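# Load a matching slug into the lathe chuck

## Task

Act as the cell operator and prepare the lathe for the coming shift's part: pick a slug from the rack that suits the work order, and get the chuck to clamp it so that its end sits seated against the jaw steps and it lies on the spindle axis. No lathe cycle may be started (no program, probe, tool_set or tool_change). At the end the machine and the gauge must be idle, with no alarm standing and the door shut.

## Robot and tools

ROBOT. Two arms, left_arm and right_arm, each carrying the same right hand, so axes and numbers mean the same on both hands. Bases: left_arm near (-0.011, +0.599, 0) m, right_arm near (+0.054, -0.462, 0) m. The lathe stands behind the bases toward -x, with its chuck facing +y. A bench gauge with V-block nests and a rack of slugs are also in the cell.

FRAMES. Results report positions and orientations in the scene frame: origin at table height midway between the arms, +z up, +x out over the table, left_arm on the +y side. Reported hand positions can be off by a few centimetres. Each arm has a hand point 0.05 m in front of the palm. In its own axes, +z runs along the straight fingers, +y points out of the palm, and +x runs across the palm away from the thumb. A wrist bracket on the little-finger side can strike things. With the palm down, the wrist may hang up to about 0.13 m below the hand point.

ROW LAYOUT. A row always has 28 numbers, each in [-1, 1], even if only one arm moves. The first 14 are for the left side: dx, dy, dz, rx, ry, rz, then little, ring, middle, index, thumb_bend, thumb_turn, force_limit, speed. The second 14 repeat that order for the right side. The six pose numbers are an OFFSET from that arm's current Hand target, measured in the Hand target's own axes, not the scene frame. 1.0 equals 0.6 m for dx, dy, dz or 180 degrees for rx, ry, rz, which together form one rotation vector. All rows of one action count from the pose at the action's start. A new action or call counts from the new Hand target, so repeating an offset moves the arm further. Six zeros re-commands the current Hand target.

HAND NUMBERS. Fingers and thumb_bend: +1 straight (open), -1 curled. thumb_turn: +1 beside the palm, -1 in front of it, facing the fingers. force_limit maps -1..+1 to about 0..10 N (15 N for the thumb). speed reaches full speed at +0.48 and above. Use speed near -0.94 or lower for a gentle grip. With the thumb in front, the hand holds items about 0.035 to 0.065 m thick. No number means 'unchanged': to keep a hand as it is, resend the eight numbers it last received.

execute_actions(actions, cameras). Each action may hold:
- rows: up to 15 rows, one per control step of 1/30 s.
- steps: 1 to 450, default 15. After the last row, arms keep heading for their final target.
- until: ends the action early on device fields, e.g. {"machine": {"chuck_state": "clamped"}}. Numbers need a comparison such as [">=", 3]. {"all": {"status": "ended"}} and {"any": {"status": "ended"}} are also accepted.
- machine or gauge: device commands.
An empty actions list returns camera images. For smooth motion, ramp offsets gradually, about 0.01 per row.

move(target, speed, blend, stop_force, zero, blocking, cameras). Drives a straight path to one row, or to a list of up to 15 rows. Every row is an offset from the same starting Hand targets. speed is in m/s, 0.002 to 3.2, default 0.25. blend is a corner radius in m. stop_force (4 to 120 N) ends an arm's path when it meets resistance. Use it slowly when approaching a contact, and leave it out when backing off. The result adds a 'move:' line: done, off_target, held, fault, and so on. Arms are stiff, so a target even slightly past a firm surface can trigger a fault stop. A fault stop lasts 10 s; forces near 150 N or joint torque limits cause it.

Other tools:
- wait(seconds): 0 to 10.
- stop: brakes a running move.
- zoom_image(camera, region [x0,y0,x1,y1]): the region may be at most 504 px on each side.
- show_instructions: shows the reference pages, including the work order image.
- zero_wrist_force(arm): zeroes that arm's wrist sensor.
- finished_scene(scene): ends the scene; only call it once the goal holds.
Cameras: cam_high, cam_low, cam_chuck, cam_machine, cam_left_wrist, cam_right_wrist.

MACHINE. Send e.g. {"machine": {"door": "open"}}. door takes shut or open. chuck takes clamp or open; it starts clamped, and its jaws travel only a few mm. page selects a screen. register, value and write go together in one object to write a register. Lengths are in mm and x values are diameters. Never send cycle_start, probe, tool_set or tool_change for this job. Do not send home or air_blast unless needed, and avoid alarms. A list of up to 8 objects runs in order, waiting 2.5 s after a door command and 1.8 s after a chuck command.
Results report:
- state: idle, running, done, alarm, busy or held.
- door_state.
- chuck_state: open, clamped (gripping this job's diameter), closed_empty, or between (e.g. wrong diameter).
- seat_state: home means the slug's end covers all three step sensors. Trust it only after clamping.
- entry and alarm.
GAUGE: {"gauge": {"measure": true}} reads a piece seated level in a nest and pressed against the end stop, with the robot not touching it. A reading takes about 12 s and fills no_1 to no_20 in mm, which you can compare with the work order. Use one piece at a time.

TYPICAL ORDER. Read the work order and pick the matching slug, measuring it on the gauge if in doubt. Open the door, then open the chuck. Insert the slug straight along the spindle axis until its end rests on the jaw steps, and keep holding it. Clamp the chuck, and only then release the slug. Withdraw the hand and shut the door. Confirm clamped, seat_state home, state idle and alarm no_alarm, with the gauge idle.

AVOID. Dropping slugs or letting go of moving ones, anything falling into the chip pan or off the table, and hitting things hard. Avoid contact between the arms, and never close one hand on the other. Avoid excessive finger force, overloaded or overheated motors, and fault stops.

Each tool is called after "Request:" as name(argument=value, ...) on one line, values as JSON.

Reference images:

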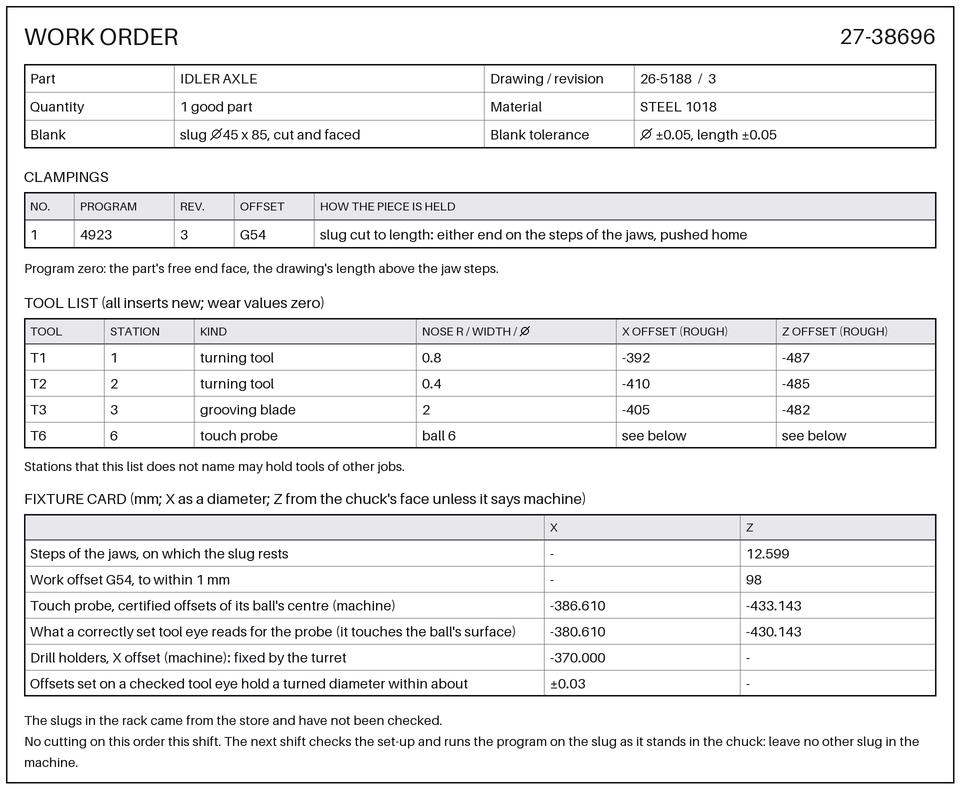

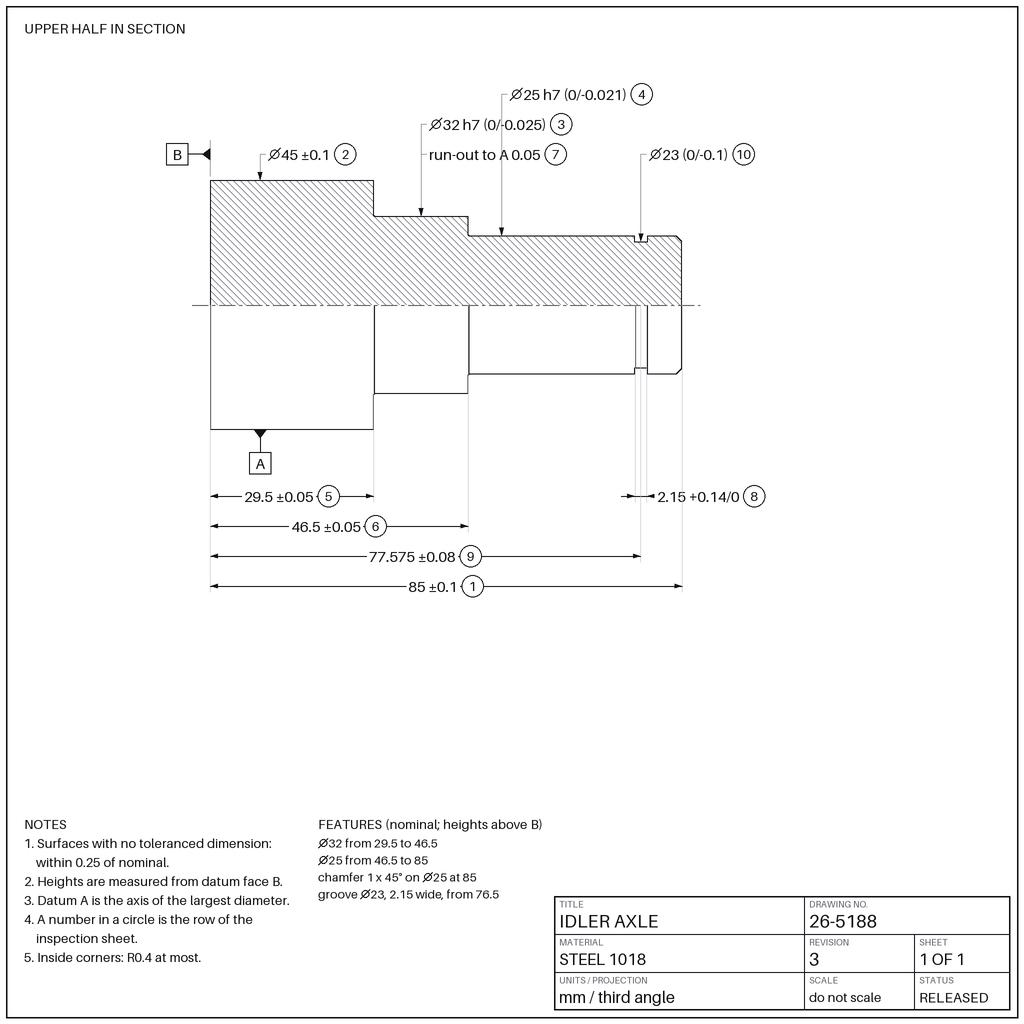

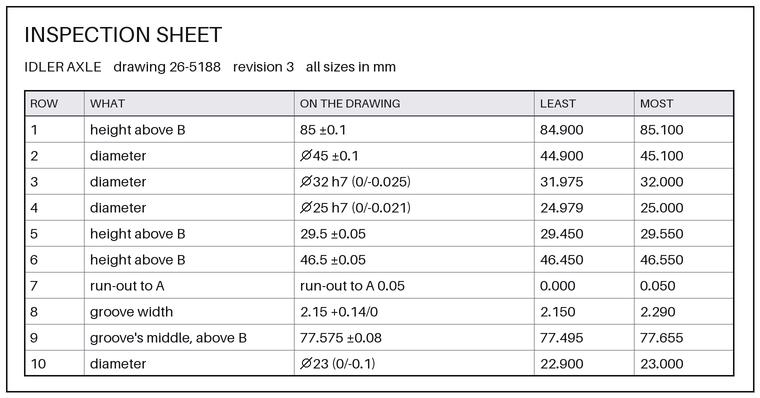

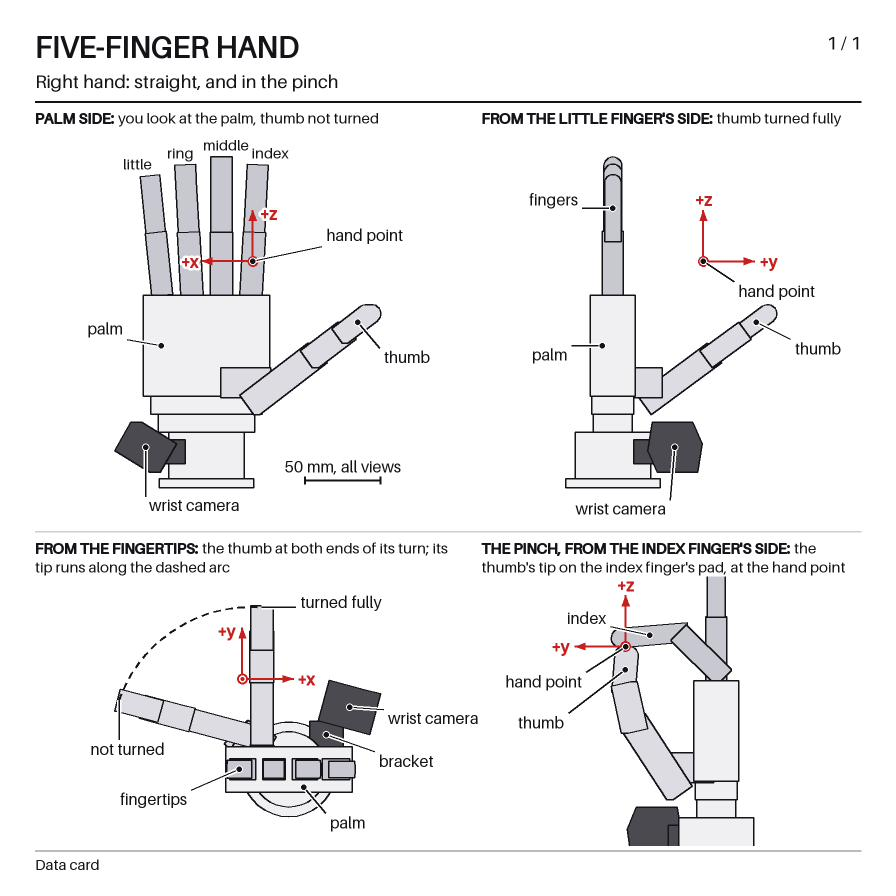

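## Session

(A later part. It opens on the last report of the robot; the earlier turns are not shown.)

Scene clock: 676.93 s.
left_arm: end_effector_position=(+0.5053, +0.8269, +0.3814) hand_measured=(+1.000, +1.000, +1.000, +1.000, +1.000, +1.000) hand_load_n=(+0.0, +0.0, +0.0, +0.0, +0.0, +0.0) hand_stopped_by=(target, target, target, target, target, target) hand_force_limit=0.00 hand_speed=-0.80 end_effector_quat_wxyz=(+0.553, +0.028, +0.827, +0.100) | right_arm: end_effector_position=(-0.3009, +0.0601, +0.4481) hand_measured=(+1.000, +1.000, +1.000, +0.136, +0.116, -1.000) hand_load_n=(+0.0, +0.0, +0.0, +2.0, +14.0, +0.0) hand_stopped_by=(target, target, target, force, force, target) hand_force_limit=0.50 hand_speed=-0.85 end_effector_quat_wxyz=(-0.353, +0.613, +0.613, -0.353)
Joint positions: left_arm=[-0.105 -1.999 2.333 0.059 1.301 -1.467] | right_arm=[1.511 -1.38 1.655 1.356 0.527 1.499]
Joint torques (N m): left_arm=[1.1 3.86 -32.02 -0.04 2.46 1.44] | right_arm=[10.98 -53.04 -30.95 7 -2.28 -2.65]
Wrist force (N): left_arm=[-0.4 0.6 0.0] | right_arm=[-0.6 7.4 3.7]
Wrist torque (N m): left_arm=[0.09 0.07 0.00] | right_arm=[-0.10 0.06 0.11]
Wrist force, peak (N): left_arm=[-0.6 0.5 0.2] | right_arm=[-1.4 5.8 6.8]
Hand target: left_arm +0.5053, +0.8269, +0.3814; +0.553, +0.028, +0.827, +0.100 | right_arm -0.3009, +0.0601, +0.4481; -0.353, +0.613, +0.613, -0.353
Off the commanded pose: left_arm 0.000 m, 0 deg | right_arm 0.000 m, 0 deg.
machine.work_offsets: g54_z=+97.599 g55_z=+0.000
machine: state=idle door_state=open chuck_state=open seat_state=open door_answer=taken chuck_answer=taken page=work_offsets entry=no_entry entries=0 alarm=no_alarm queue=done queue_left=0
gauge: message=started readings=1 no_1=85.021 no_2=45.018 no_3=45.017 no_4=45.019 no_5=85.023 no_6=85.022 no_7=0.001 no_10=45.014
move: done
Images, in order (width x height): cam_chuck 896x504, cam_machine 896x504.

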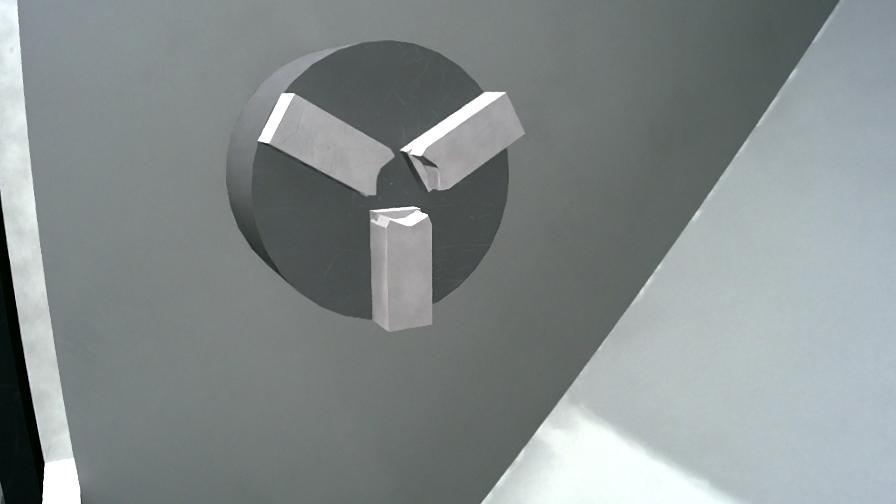

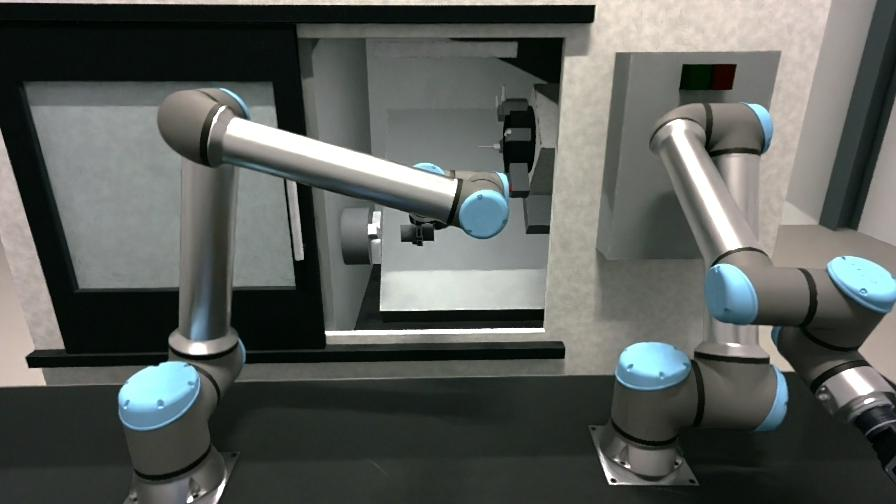

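Request:
move(target=[[0,0,0,0,0,0,1,1,1,1,1,1,0,-0.8,0,-0.0548,0.2553,0,0,0,1,1,1,-0.4,-0.3,-1,0.5,-0.85],[0,0,0,0,0,0,1,1,1,1,1,1,0,-0.8,0,-0.1388,0.534,0,0,0,1,1,1,-0.4,-0.3,-1,0.5,-0.85],[0,0,0,0,0,0,1,1,1,1,1,1,0,-0.8,0,-0.18,0.722,0,0,0,1,1,1,-0.4,-0.3,-1,0.5,-0.85],[0,0,0,0,0,0,1,1,1,1,1,1,0,-0.8,-0.1,-0.1689,0.8678,0,0,0,1,1,1,-0.4,-0.3,-1,0.5,-0.85],[0,0,0,0,0,0,1,1,1,1,1,1,0,-0.8,-0.1752,-0.1689,0.8678,0,0,0,1,1,1,-0.4,-0.3,-1,0.5,-0.85]], speed=[0.25,0.2,0.15,0.12,0.08], blend=[0.03,0.03,0.02,0.01,0], cameras=["cam_machine","cam_chuck"])

Request:
zoom_image(camera="cam_chuck", region=[320, 100, 570, 270])

Request:
zoom_image(camera="cam_machine", region=[330, 195, 430, 275])

Scene clock: 709.40 s.
left_arm: end_effector_position=(+0.5053, +0.8269, +0.3814) hand_measured=(+1.000, +1.000, +1.000, +1.000, +1.000, +1.000) hand_load_n=(+0.0, +0.0, +0.0, +0.0, +0.0, +0.0) hand_stopped_by=(target, target, target, target, target, target) hand_force_limit=0.00 hand_speed=-0.80 end_effector_quat_wxyz=(+0.553, +0.028, +0.827, +0.100) | right_arm: end_effector_position=(-0.8023, -0.0447, +0.2745) hand_measured=(+1.000, +1.000, +1.000, +0.136, +0.116, -1.000) hand_load_n=(+0.0, +0.0, +0.0, +2.5, +14.0, +0.0) hand_stopped_by=(target, target, target, force, force, target) hand_force_limit=0.50 hand_speed=-0.85 end_effector_quat_wxyz=(-0.353, +0.613, +0.613, -0.353)
Joint positions: left_arm=[-0.105 -1.999 2.333 0.059 1.301 -1.467] | right_arm=[2.297 -1.052 1.338 0.419 0.886 2.648]
Joint torques (N m): left_arm=[0.73 3.45 -31.28 -0.13 2.52 1.45] | right_arm=[-9.78 -76.57 -50.85 3.27 -5.17 -2.83]
Wrist force (N): left_arm=[-0.2 0.1 0.2] | right_arm=[-0.4 7.5 3.6]
Wrist torque (N m): left_arm=[0.01 0.03 -0.01] | right_arm=[-0.11 0.01 -0.21]
Wrist force, peak (N): left_arm=[-0.4 0.7 0.5] | right_arm=[-0.4 7.7 5.6]
Hand target: left_arm +0.5053, +0.8269, +0.3814; +0.553, +0.028, +0.827, +0.100 | right_arm -0.8022, -0.0447, +0.2745; -0.353, +0.613, +0.613, -0.353
Off the commanded pose: left_arm 0.000 m, 0 deg | right_arm 0.000 m, 0 deg.
machine.work_offsets: g54_z=+97.599 g55_z=+0.000
machine: state=idle door_state=open chuck_state=open seat_state=open door_answer=taken chuck_answer=taken page=work_offsets entry=no_entry entries=0 alarm=no_alarm queue=done queue_left=0
gauge: message=started readings=1 no_1=85.021 no_2=45.018 no_3=45.017 no_4=45.019 no_5=85.023 no_6=85.022 no_7=0.001 no_10=45.014
move: done
Images, in order (width x height): cam_chuck 896x504, cam_machine 896x504.

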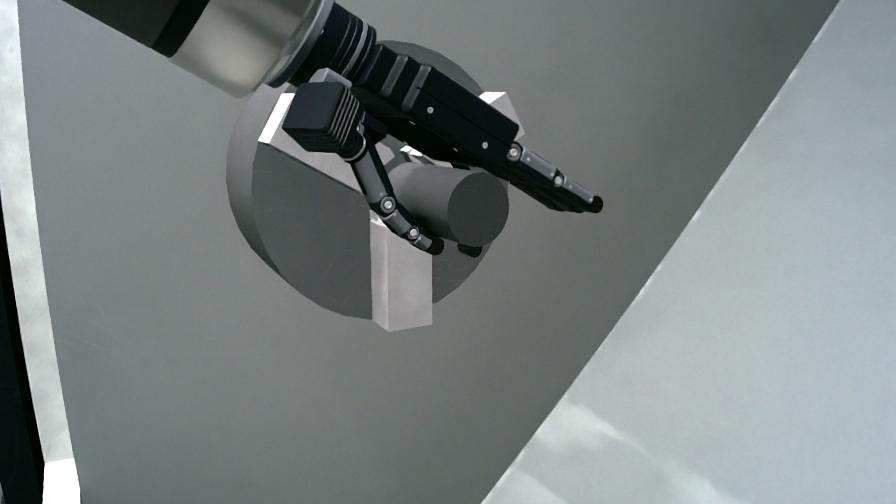

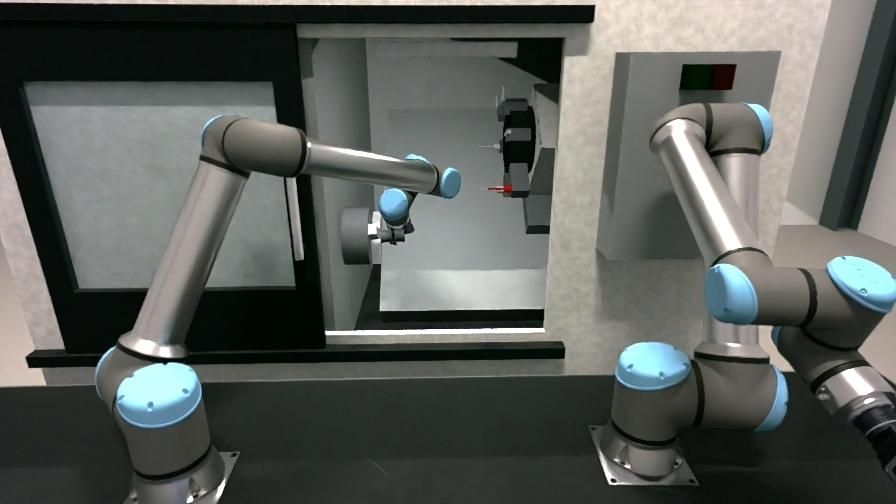

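Scaled by 2.016 from the camera's 896x504 image, which has a finer 1280x720 frame.

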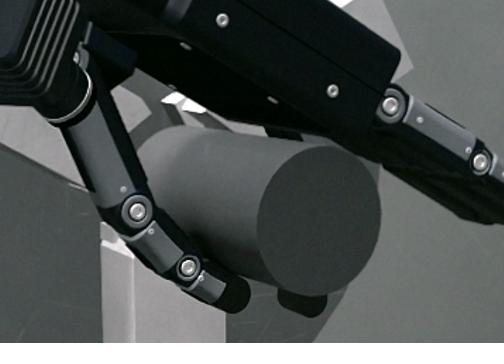

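Scaled by 5.040 from the camera's 896x504 image, which has a finer 1280x720 frame.

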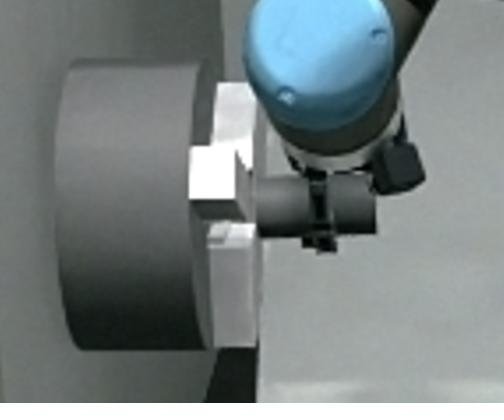

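Request:
zoom_image(camera="cam_machine", region=[365, 215, 415, 255])

Request:
zoom_image(camera="cam_chuck", region=[370, 130, 530, 260])

Scaled by 10.080 from the camera's 896x504 image, which has a finer 1280x720 frame.

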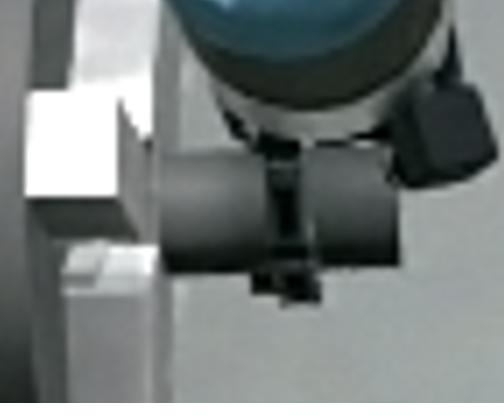

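Scaled by 3.150 from the camera's 896x504 image, which has a finer 1280x720 frame.

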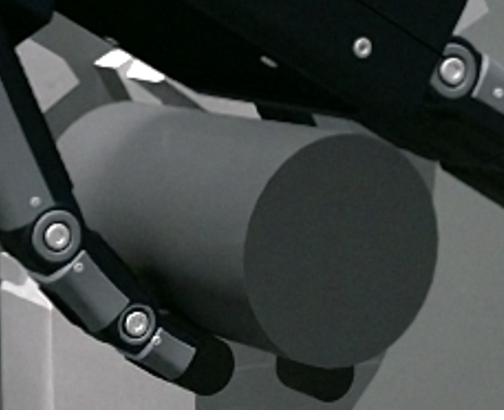

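Request:
zoom_image(camera="cam_chuck", region=[380, 145, 500, 215])

Scaled by 4.200 from the camera's 896x504 image, which has a finer 1280x720 frame.

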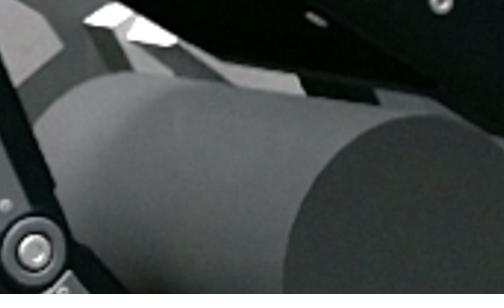

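Request:
move(target=[0,0,0,0,0,0,1,1,1,1,1,1,0,-0.8,0,-0.0044,0.0032,0,0.005,0.0125,1,1,1,-0.4,-0.3,-1,0.5,-0.85], speed=0.05, cameras=["cam_machine","cam_chuck"])

Request:
zoom_image(camera="cam_chuck", region=[380, 145, 520, 250])

Request:
zoom_image(camera="cam_machine", region=[365, 215, 415, 255])

Scene clock: 766.80 s.
left_arm: end_effector_position=(+0.5053, +0.8269, +0.3814) hand_measured=(+1.000, +1.000, +1.000, +1.000, +1.000, +1.000) hand_load_n=(+0.0, +0.0, +0.0, +0.0, +0.0, +0.0) hand_stopped_by=(target, target, target, target, target, target) hand_force_limit=0.00 hand_speed=-0.80 end_effector_quat_wxyz=(+0.553, +0.028, +0.827, +0.100) | right_arm: end_effector_position=(-0.8053, -0.0447, +0.2758) hand_measured=(+1.000, +1.000, +1.000, +0.136, +0.116, -1.000) hand_load_n=(+0.0, +0.0, +0.0, +2.0, +14.0, +0.0) hand_stopped_by=(target, target, target, force, force, target) hand_force_limit=0.50 hand_speed=-0.85 end_effector_quat_wxyz=(-0.351, +0.627, +0.598, -0.355)
Joint positions: left_arm=[-0.105 -1.999 2.333 0.059 1.301 -1.467] | right_arm=[2.301 -1.054 1.337 0.41 0.903 2.696]
Joint torques (N m): left_arm=[1.65 3.27 -31.64 -0.21 2.73 1.35] | right_arm=[-2.48 -100 -49.06 2.52 -5.24 -2.65]
Wrist force (N): left_arm=[-0.2 0.0 0.3] | right_arm=[-0.1 7.4 3.8]
Wrist torque (N m): left_arm=[-0.01 0.04 -0.01] | right_arm=[-0.13 -0.04 -0.20]
Wrist force, peak (N): left_arm=[-0.6 0.4 0.7] | right_arm=[-0.6 7.7 4.2]
Hand target: left_arm +0.5053, +0.8269, +0.3814; +0.553, +0.028, +0.827, +0.100 | right_arm -0.8052, -0.0447, +0.2758; -0.351, +0.627, +0.598, -0.355
Off the commanded pose: left_arm 0.000 m, 0 deg | right_arm 0.000 m, 0 deg.
machine.work_offsets: g54_z=+97.599 g55_z=+0.000
machine: state=idle door_state=open chuck_state=open seat_state=open door_answer=taken chuck_answer=taken page=work_offsets entry=no_entry entries=0 alarm=no_alarm queue=done queue_left=0
gauge: message=started readings=1 no_1=85.021 no_2=45.018 no_3=45.017 no_4=45.019 no_5=85.023 no_6=85.022 no_7=0.001 no_10=45.014
move: done
Images, in order (width x height): cam_chuck 896x504, cam_machine 896x504.

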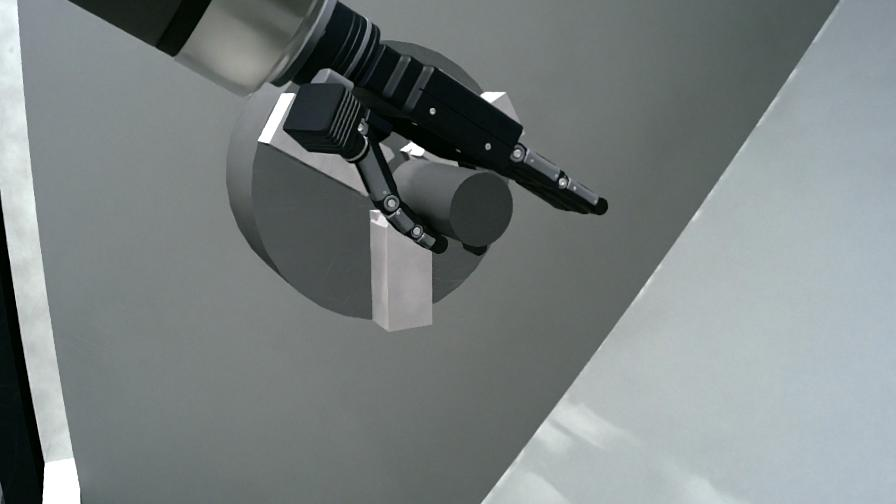

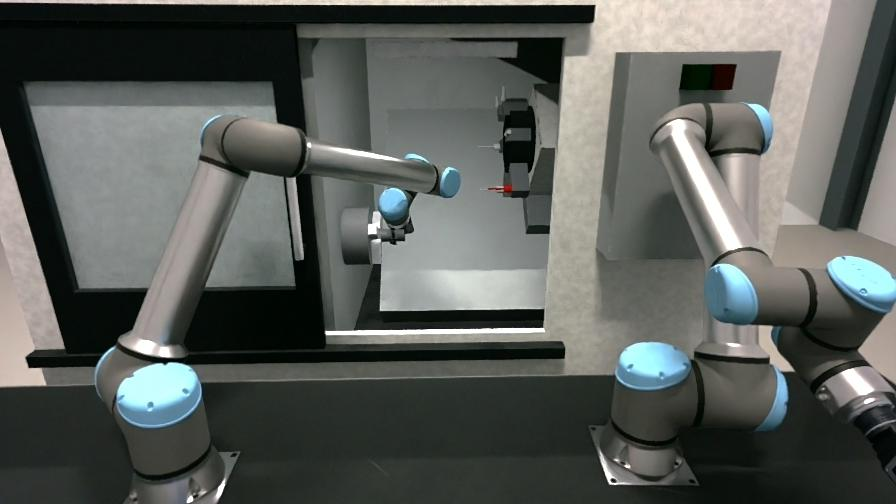

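Scaled by 3.600 from the camera's 896x504 image, which has a finer 1280x720 frame.

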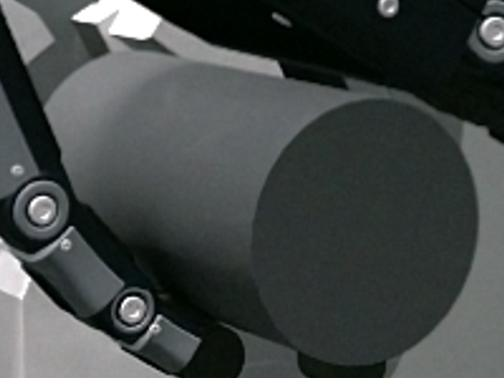

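Scaled by 10.080 from the camera's 896x504 image, which has a finer 1280x720 frame.

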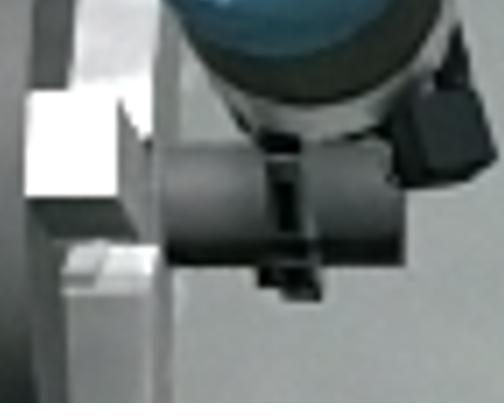

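Request:
move(target=[0,0,0,0,0,0,1,1,1,1,1,1,0,-0.8,-0.0566,0.0022,-0.0009,0,0,0,1,1,1,-0.4,-0.3,-1,0.5,-0.85], speed=0.015, stop_force=6, cameras=["cam_machine","cam_chuck"])

Request:
zoom_image(camera="cam_chuck", region=[350, 125, 490, 230])

Request:
zoom_image(camera="cam_machine", region=[365, 215, 415, 255])

Scene clock: 794.30 s.
left_arm: end_effector_position=(+0.5053, +0.8269, +0.3814) hand_measured=(+1.000, +1.000, +1.000, +1.000, +1.000, +1.000) hand_load_n=(+0.0, +0.0, +0.0, +0.0, +0.0, +0.0) hand_stopped_by=(target, target, target, target, target, target) hand_force_limit=0.00 hand_speed=-0.80 end_effector_quat_wxyz=(+0.553, +0.028, +0.827, +0.100) | right_arm: end_effector_position=(-0.8052, -0.0501, +0.2758) hand_measured=(+1.000, +1.000, +1.000, +0.136, +0.116, -1.000) hand_load_n=(+0.0, +0.0, +0.0, +2.0, +14.5, -0.5) hand_stopped_by=(target, target, target, force, force, target) hand_force_limit=0.50 hand_speed=-0.85 end_effector_quat_wxyz=(-0.351, +0.627, +0.598, -0.355)
Joint positions: left_arm=[-0.105 -1.999 2.333 0.059 1.301 -1.467] | right_arm=[2.306 -1.059 1.345 0.405 0.907 2.7]
Joint torques (N m): left_arm=[1.06 3.28 -31.26 -0.27 2.58 1.43] | right_arm=[-10.89 -74.78 -51.64 3.02 -5.34 -2.87]
Wrist force (N): left_arm=[-0.3 0.1 0.1] | right_arm=[-0.2 7.2 4.0]
Wrist torque (N m): left_arm=[0.02 0.06 -0.01] | right_arm=[-0.17 -0.04 -0.20]
Wrist force, peak (N): left_arm=[-0.4 0.6 0.6] | right_arm=[6.0 7.5 2.9]
Hand target: left_arm +0.5053, +0.8269, +0.3814; +0.553, +0.028, +0.827, +0.100 | right_arm -0.8052, -0.0501, +0.2758; -0.351, +0.627, +0.598, -0.355 (not the last commanded pose)
Off the commanded pose: left_arm 0.000 m, 0 deg | right_arm 0.029 m, 0 deg.
machine.work_offsets: g54_z=+97.599 g55_z=+0.000
machine: state=idle door_state=open chuck_state=open seat_state=open door_answer=taken chuck_answer=taken page=work_offsets entry=no_entry entries=0 alarm=no_alarm queue=done queue_left=0
gauge: message=started readings=1 no_1=85.021 no_2=45.018 no_3=45.017 no_4=45.019 no_5=85.023 no_6=85.022 no_7=0.001 no_10=45.014
move: contact (right_arm)
Images, in order (width x height): cam_chuck 896x504, cam_machine 896x504.

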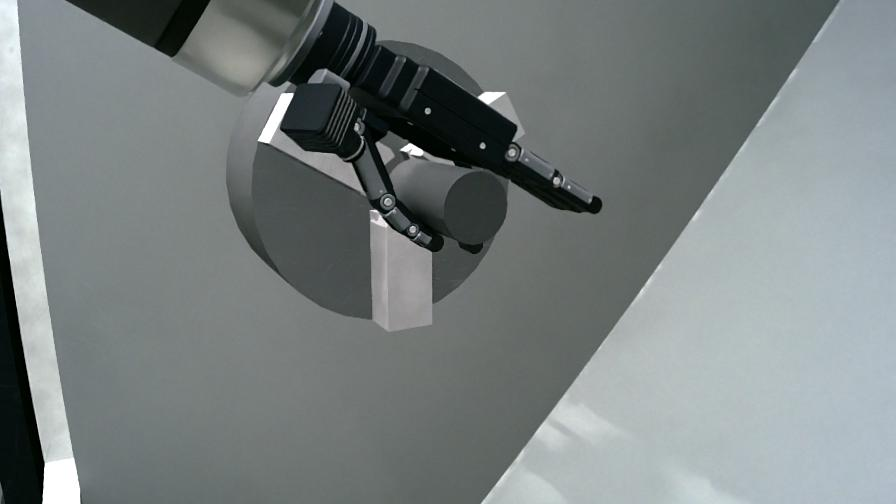

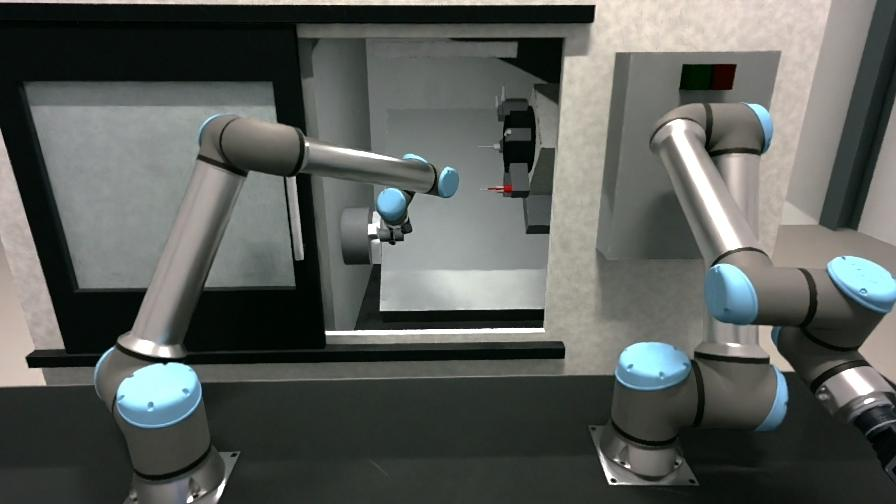

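Scaled by 3.600 from the camera's 896x504 image, which has a finer 1280x720 frame.

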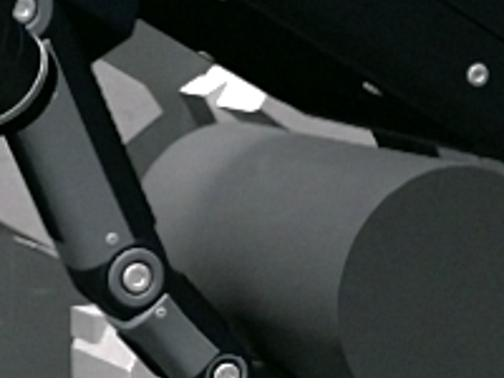

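Scaled by 10.080 from the camera's 896x504 image, which has a finer 1280x720 frame.

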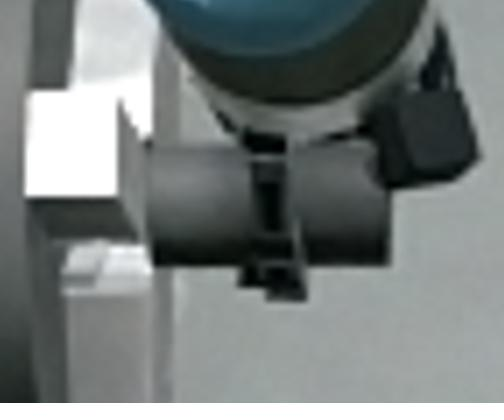

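Request:
move(target=[0,0,0,0,0,0,1,1,1,1,1,1,0,-0.8,0.0025,0,-0.0033,0,0,0,1,1,1,-0.4,-0.3,-1,0.5,-0.85], speed=0.05)

Request:
move(target=[0,0,0,0,0,0,1,1,1,1,1,1,0,-0.8,-0.0523,0.002,-0.0008,0,0,0,1,1,1,-0.4,-0.3,-1,0.5,-0.85], speed=0.015, stop_force=6, cameras=["cam_machine","cam_chuck"])

Request:
zoom_image(camera="cam_chuck", region=[350, 125, 490, 230])

Request:
zoom_image(camera="cam_machine", region=[365, 215, 415, 255])

Scene clock: 842.57 s.
left_arm: end_effector_position=(+0.5053, +0.8269, +0.3814) hand_measured=(+1.000, +1.000, +1.000, +1.000, +1.000, +1.000) hand_load_n=(+0.0, +0.0, +0.0, +0.0, +0.0, +0.0) hand_stopped_by=(target, target, target, target, target, target) hand_force_limit=0.00 hand_speed=-0.80 end_effector_quat_wxyz=(+0.553, +0.028, +0.827, +0.100) | right_arm: end_effector_position=(-0.8034, -0.0486, +0.2767) hand_measured=(+1.000, +1.000, +1.000, +0.136, +0.116, -1.000) hand_load_n=(+0.0, +0.0, +0.0, +2.0, +14.5, -0.5) hand_stopped_by=(target, target, target, force, force, target) hand_force_limit=0.50 hand_speed=-0.85 end_effector_quat_wxyz=(-0.351, +0.627, +0.598, -0.355)
Joint positions: left_arm=[-0.105 -1.999 2.333 0.059 1.301 -1.467] | right_arm=[2.303 -1.06 1.346 0.407 0.904 2.697]
Joint torques (N m): left_arm=[1.21 3.28 -31.35 -0.15 2.52 1.34] | right_arm=[0.62 -99.41 -34.11 2.03 -4.33 -1.43]
Wrist force (N): left_arm=[-0.3 0.5 0.3] | right_arm=[-0.3 7.3 4.0]
Wrist torque (N m): left_arm=[0.06 0.05 0.00] | right_arm=[-0.15 -0.02 -0.21]
Wrist force, peak (N): left_arm=[-0.8 0.5 0.4] | right_arm=[-0.2 7.7 4.1]
Hand target: left_arm +0.5053, +0.8269, +0.3814; +0.553, +0.028, +0.827, +0.100 | right_arm -0.8035, -0.0486, +0.2767; -0.351, +0.627, +0.598, -0.355
Off the commanded pose: left_arm 0.000 m, 0 deg | right_arm 0.000 m, 0 deg.
machine.work_offsets: g54_z=+97.599 g55_z=+0.000
machine: state=idle door_state=open chuck_state=open seat_state=open door_answer=taken chuck_answer=taken page=work_offsets entry=no_entry entries=0 alarm=no_alarm queue=done queue_left=0
gauge: message=started readings=1 no_1=85.021 no_2=45.018 no_3=45.017 no_4=45.019 no_5=85.023 no_6=85.022 no_7=0.001 no_10=45.014
move: done

Scene clock: 845.00 s.
left_arm: end_effector_position=(+0.5053, +0.8269, +0.3814) hand_measured=(+1.000, +1.000, +1.000, +1.000, +1.000, +1.000) hand_load_n=(+0.0, +0.0, -0.5, +0.0, +0.0, +0.0) hand_stopped_by=(target, target, target, target, target, target) hand_force_limit=0.00 hand_speed=-0.80 end_effector_quat_wxyz=(+0.553, +0.028, +0.827, +0.100) | right_arm: end_effector_position=(-0.8035, -0.0684, +0.2767) hand_measured=(+1.000, +1.000, +1.000, +0.136, +0.116, -1.000) hand_load_n=(+0.0, +0.0, +0.0, +2.0, +14.5, -2.5) hand_stopped_by=(target, target, target, force, force, target) hand_force_limit=0.50 hand_speed=-0.85 end_effector_quat_wxyz=(-0.351, +0.627, +0.598, -0.355)
Joint positions: left_arm=[-0.105 -1.999 2.333 0.059 1.301 -1.467] | right_arm=[2.321 -1.08 1.374 0.389 0.918 2.712]
Joint torques (N m): left_arm=[0.95 3.89 -31.44 -0.3 2.51 1.27] | right_arm=[-8.61 -74.1 -52.33 2.55 -5.62 -2.65]
Wrist force (N): left_arm=[-0.5 0.1 0.3] | right_arm=[0.8 9.0 1.5]
Wrist torque (N m): left_arm=[0.00 0.08 -0.02] | right_arm=[-0.08 -0.06 -0.24]
Wrist force, peak (N): left_arm=[-0.5 0.7 0.1] | right_arm=[7.4 11.6 -1.5]
Hand target: left_arm +0.5053, +0.8269, +0.3814; +0.553, +0.028, +0.827, +0.100 | right_arm -0.8035, -0.0684, +0.2767; -0.351, +0.627, +0.598, -0.355 (not the last commanded pose)
Off the commanded pose: left_arm 0.000 m, 0 deg | right_arm 0.012 m, 0 deg.
machine.work_offsets: g54_z=+97.599 g55_z=+0.000
machine: state=idle door_state=open chuck_state=open seat_state=open door_answer=taken chuck_answer=taken page=work_offsets entry=no_entry entries=0 alarm=no_alarm queue=done queue_left=0
gauge: message=started readings=1 no_1=85.021 no_2=45.018 no_3=45.017 no_4=45.019 no_5=85.023 no_6=85.022 no_7=0.001 no_10=45.014
move: contact (right_arm)
Images, in order (width x height): cam_chuck 896x504, cam_machine 896x504.

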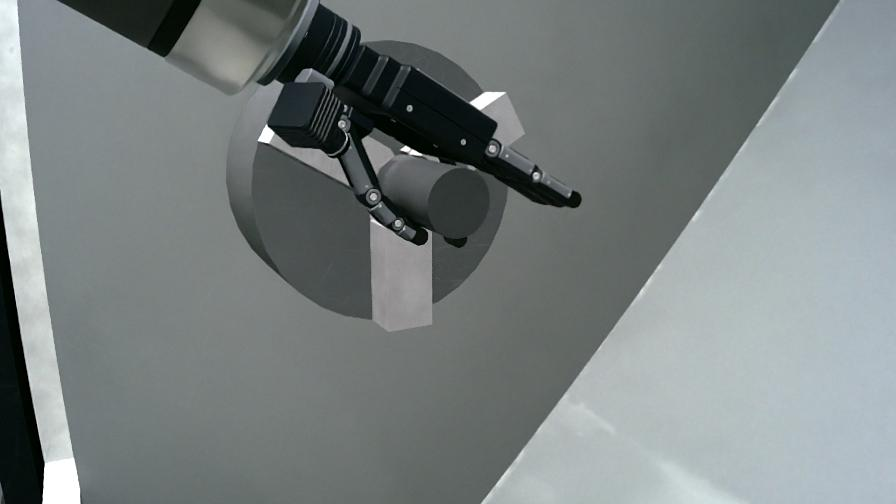

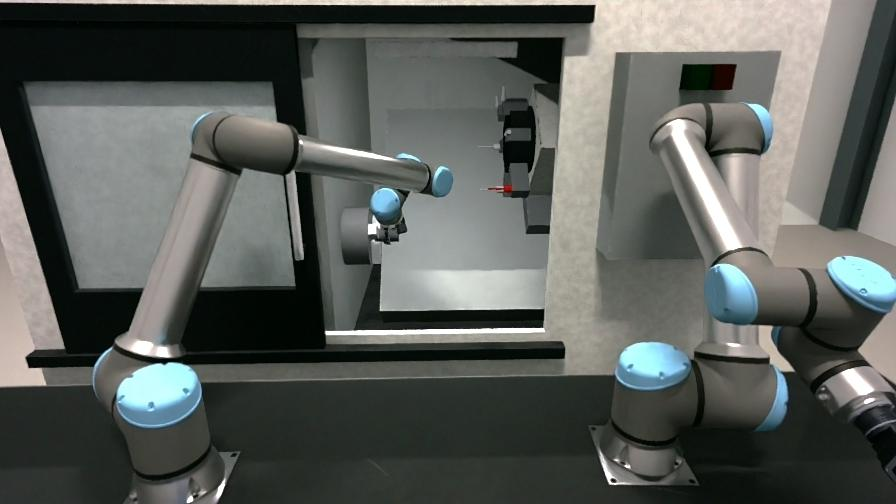

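Scaled by 3.600 from the camera's 896x504 image, which has a finer 1280x720 frame.

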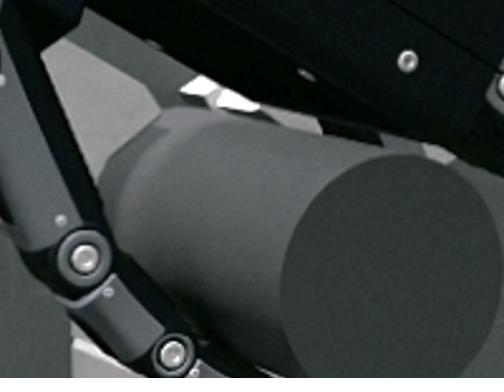

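Scaled by 10.080 from the camera's 896x504 image, which has a finer 1280x720 frame.

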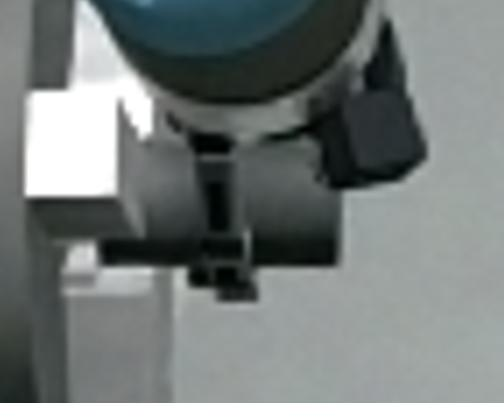

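Request:
move(target=[0,0,0,0,0,0,1,1,1,1,1,1,0,-0.8,0.0017,0.0014,-0.0015,0,0,0,1,1,1,-0.4,-0.3,-1,0.5,-0.85], speed=0.05)

Request:
move(target=[0,0,0,0,0,0,1,1,1,1,1,1,0,-0.8,-0.0217,0.0008,-0.0003,0,0,0,1,1,1,-0.4,-0.3,-1,0.5,-0.85], speed=0.015, stop_force=7, cameras=["cam_chuck"])

Request:
zoom_image(camera="cam_chuck", region=[350, 125, 490, 230])

Scene clock: 865.23 s.
left_arm: end_effector_position=(+0.5053, +0.8269, +0.3814) hand_measured=(+1.000, +1.000, +1.000, +1.000, +1.000, +1.000) hand_load_n=(+0.0, +0.0, +0.0, +0.0, +0.0, +0.0) hand_stopped_by=(target, target, target, target, target, target) hand_force_limit=0.00 hand_speed=-0.80 end_effector_quat_wxyz=(+0.553, +0.028, +0.827, +0.100) | right_arm: end_effector_position=(-0.8022, -0.0674, +0.2764) hand_measured=(+1.000, +1.000, +1.000, +0.136, +0.116, -1.000) hand_load_n=(+0.0, +0.0, +0.0, +2.5, +15.0, -1.0) hand_stopped_by=(target, target, target, force, force, target) hand_force_limit=0.50 hand_speed=-0.85 end_effector_quat_wxyz=(-0.351, +0.627, +0.598, -0.355)
Joint positions: left_arm=[-0.105 -1.999 2.333 0.059 1.301 -1.467] | right_arm=[2.319 -1.08 1.376 0.389 0.917 2.71]
Joint torques (N m): left_arm=[1.47 3.12 -31.43 -0.09 2.64 1.35] | right_arm=[-4.71 -98.93 -35.37 1.27 -4.74 -2.12]
Wrist force (N): left_arm=[-0.2 0.1 0.1] | right_arm=[-0.3 7.6 3.9]
Wrist torque (N m): left_arm=[0.01 0.05 -0.02] | right_arm=[-0.11 0.00 -0.20]
Wrist force, peak (N): left_arm=[-0.9 0.2 0.4] | right_arm=[0.7 9.7 1.5]
Hand target: left_arm +0.5053, +0.8269, +0.3814; +0.553, +0.028, +0.827, +0.100 | right_arm -0.8022, -0.0675, +0.2764; -0.351, +0.627, +0.598, -0.355
Off the commanded pose: left_arm 0.000 m, 0 deg | right_arm 0.000 m, 0 deg.
machine.work_offsets: g54_z=+97.599 g55_z=+0.000
machine: state=idle door_state=open chuck_state=open seat_state=open door_answer=taken chuck_answer=taken page=work_offsets entry=no_entry entries=0 alarm=no_alarm queue=done queue_left=0
gauge: message=started readings=1 no_1=85.021 no_2=45.018 no_3=45.017 no_4=45.019 no_5=85.023 no_6=85.022 no_7=0.001 no_10=45.014
move: done

Scene clock: 866.13 s.
left_arm: end_effector_position=(+0.5053, +0.8269, +0.3814) hand_measured=(+1.000, +1.000, +1.000, +1.000, +1.000, +1.000) hand_load_n=(+0.0, +0.0, +0.0, +0.0, +0.0, +0.0) hand_stopped_by=(target, target, target, target, target, target) hand_force_limit=0.00 hand_speed=-0.80 end_effector_quat_wxyz=(+0.553, +0.028, +0.827, +0.100) | right_arm: end_effector_position=(-0.8022, -0.0690, +0.2764) hand_measured=(+1.000, +1.000, +1.000, +0.136, +0.116, -1.000) hand_load_n=(+0.0, +0.0, +0.0, +2.5, +15.0, -2.5) hand_stopped_by=(target, target, target, force, force, target) hand_force_limit=0.50 hand_speed=-0.85 end_effector_quat_wxyz=(-0.351, +0.627, +0.598, -0.355)
Joint positions: left_arm=[-0.105 -1.999 2.333 0.059 1.301 -1.467] | right_arm=[2.32 -1.082 1.378 0.388 0.918 2.711]
Joint torques (N m): left_arm=[2.23 3.91 -31.54 -0.11 2.66 1.44] | right_arm=[-2.14 -74.01 -50.85 3.72 -6 -2.84]
Wrist force (N): left_arm=[-0.2 0.5 0.0] | right_arm=[2.1 7.4 3.6]
Wrist torque (N m): left_arm=[0.07 0.05 0.00] | right_arm=[-0.14 -0.03 -0.21]
Wrist force, peak (N): left_arm=[-0.1 0.7 0.1] | right_arm=[11.4 7.1 3.9]
Hand target: left_arm +0.5053, +0.8269, +0.3814; +0.553, +0.028, +0.827, +0.100 | right_arm -0.8022, -0.0690, +0.2764; -0.351, +0.627, +0.598, -0.355 (not the last commanded pose)
Off the commanded pose: left_arm 0.000 m, 0 deg | right_arm 0.012 m, 0 deg.
machine.work_offsets: g54_z=+97.599 g55_z=+0.000
machine: state=idle door_state=open chuck_state=open seat_state=open door_answer=taken chuck_answer=taken page=work_offsets entry=no_entry entries=0 alarm=no_alarm queue=done queue_left=0
gauge: message=started readings=1 no_1=85.021 no_2=45.018 no_3=45.017 no_4=45.019 no_5=85.023 no_6=85.022 no_7=0.001 no_10=45.014
move: contact (right_arm)
Images, in order (width x height): cam_chuck 896x504.

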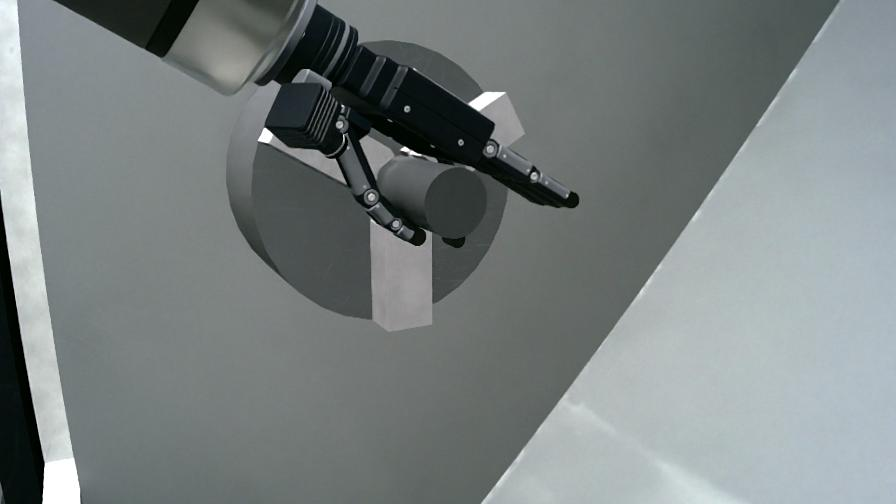

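Scaled by 3.600 from the camera's 896x504 image, which has a finer 1280x720 frame.

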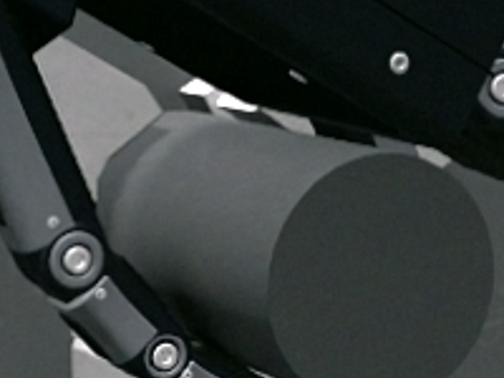

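Request:
move(target=[0,0,0,0,0,0,1,1,1,1,1,1,0,-0.8,0.0005,0,-0.0019,0,0,0,1,1,1,-0.4,-0.3,-1,0.5,-0.85], speed=0.03)

Request:
move(target=[0,0,0,0,0,0,1,1,1,1,1,1,0,-0.8,-0.01,0.0004,-0.0002,0,0,0,1,1,1,-0.4,-0.3,-1,0.5,-0.85], speed=0.01, stop_force=16, cameras=["cam_chuck"])

Request:
zoom_image(camera="cam_chuck", region=[350, 125, 490, 230])

Scene clock: 883.00 s.
left_arm: end_effector_position=(+0.5053, +0.8269, +0.3814) hand_measured=(+1.000, +1.000, +1.000, +1.000, +1.000, +1.000) hand_load_n=(+0.0, +0.0, +0.0, +0.0, -0.5, +0.0) hand_stopped_by=(target, target, target, target, target, target) hand_force_limit=0.00 hand_speed=-0.80 end_effector_quat_wxyz=(+0.553, +0.028, +0.827, +0.100) | right_arm: end_effector_position=(-0.8012, -0.0687, +0.2770) hand_measured=(+1.000, +1.000, +1.000, +0.136, +0.116, -1.000) hand_load_n=(+0.5, +0.0, +0.0, +2.5, +15.5, -1.0) hand_stopped_by=(target, target, target, force, force, target) hand_force_limit=0.50 hand_speed=-0.85 end_effector_quat_wxyz=(-0.351, +0.627, +0.598, -0.355)
Joint positions: left_arm=[-0.105 -1.999 2.333 0.059 1.301 -1.467] | right_arm=[2.319 -1.083 1.379 0.389 0.917 2.71]
Joint torques (N m): left_arm=[1.58 4.21 -31.01 -0.16 2.51 1.52] | right_arm=[-6.42 -97.82 -35.21 2.43 -4.72 -2.29]
Wrist force (N): left_arm=[-0.3 0.2 0.2] | right_arm=[-0.4 7.6 4.1]
Wrist torque (N m): left_arm=[0.03 0.06 -0.01] | right_arm=[-0.13 0.01 -0.21]
Wrist force, peak (N): left_arm=[-0.6 0.8 0.2] | right_arm=[1.4 7.7 4.3]
Hand target: left_arm +0.5053, +0.8269, +0.3814; +0.553, +0.028, +0.827, +0.100 | right_arm -0.8012, -0.0687, +0.2770; -0.351, +0.627, +0.598, -0.355
Off the commanded pose: left_arm 0.000 m, 0 deg | right_arm 0.000 m, 0 deg.
machine.work_offsets: g54_z=+97.599 g55_z=+0.000
machine: state=idle door_state=open chuck_state=open seat_state=open door_answer=taken chuck_answer=taken page=work_offsets entry=no_entry entries=0 alarm=no_alarm queue=done queue_left=0
gauge: message=started readings=1 no_1=85.021 no_2=45.018 no_3=45.017 no_4=45.019 no_5=85.023 no_6=85.022 no_7=0.001 no_10=45.014
move: done

Scene clock: 884.70 s.
left_arm: end_effector_position=(+0.5053, +0.8269, +0.3814) hand_measured=(+1.000, +1.000, +1.000, +1.000, +1.000, +1.000) hand_load_n=(+0.0, +0.0, +0.0, +0.0, +0.0, +0.0) hand_stopped_by=(target, target, target, target, target, target) hand_force_limit=0.00 hand_speed=-0.80 end_effector_quat_wxyz=(+0.553, +0.028, +0.827, +0.100) | right_arm: end_effector_position=(-0.8012, -0.0747, +0.2770) hand_measured=(+1.000, +1.000, +1.000, +0.136, +0.116, -1.000) hand_load_n=(+0.0, +0.0, +0.0, +2.5, +14.5, -5.0) hand_stopped_by=(target, target, target, force, force, target) hand_force_limit=0.50 hand_speed=-0.85 end_effector_quat_wxyz=(-0.351, +0.627, +0.598, -0.355)
Joint positions: left_arm=[-0.105 -1.999 2.333 0.059 1.301 -1.467] | right_arm=[2.324 -1.089 1.388 0.383 0.921 2.714]
Joint torques (N m): left_arm=[2.08 3.23 -31.43 -0.17 2.58 1.29] | right_arm=[-2.13 -72.88 -47.5 5.56 -8.31 -2.2]
Wrist force (N): left_arm=[-0.4 0.2 0.4] | right_arm=[10.4 5.9 3.4]
Wrist torque (N m): left_arm=[0.01 0.06 -0.01] | right_arm=[-0.14 0.02 -0.03]
Wrist force, peak (N): left_arm=[-0.6 0.4 0.1] | right_arm=[15.0 6.4 4.2]
Hand target: left_arm +0.5053, +0.8269, +0.3814; +0.553, +0.028, +0.827, +0.100 | right_arm -0.8012, -0.0747, +0.2770; -0.351, +0.627, +0.598, -0.355
Off the commanded pose: left_arm 0.000 m, 0 deg | right_arm 0.000 m, 0 deg.
machine.work_offsets: g54_z=+97.599 g55_z=+0.000
machine: state=idle door_state=open chuck_state=open seat_state=home door_answer=taken chuck_answer=taken page=work_offsets entry=no_entry entries=0 alarm=no_alarm queue=done queue_left=0
gauge: message=started readings=1 no_1=85.021 no_2=45.018 no_3=45.017 no_4=45.019 no_5=85.023 no_6=85.022 no_7=0.001 no_10=45.014
move: done
Images, in order (width x height): cam_chuck 896x504.

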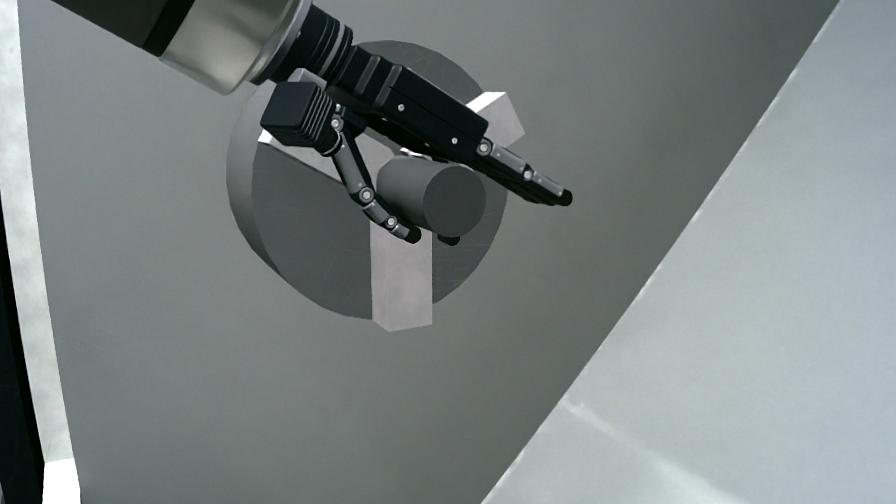

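Scaled by 3.600 from the camera's 896x504 image, which has a finer 1280x720 frame.

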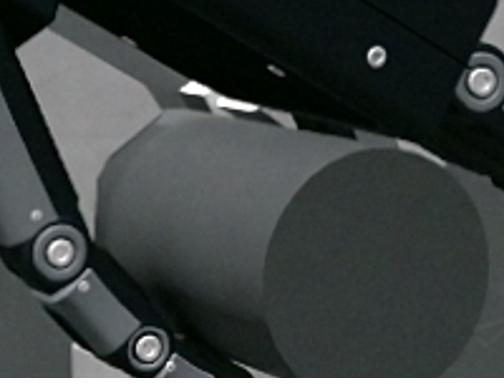

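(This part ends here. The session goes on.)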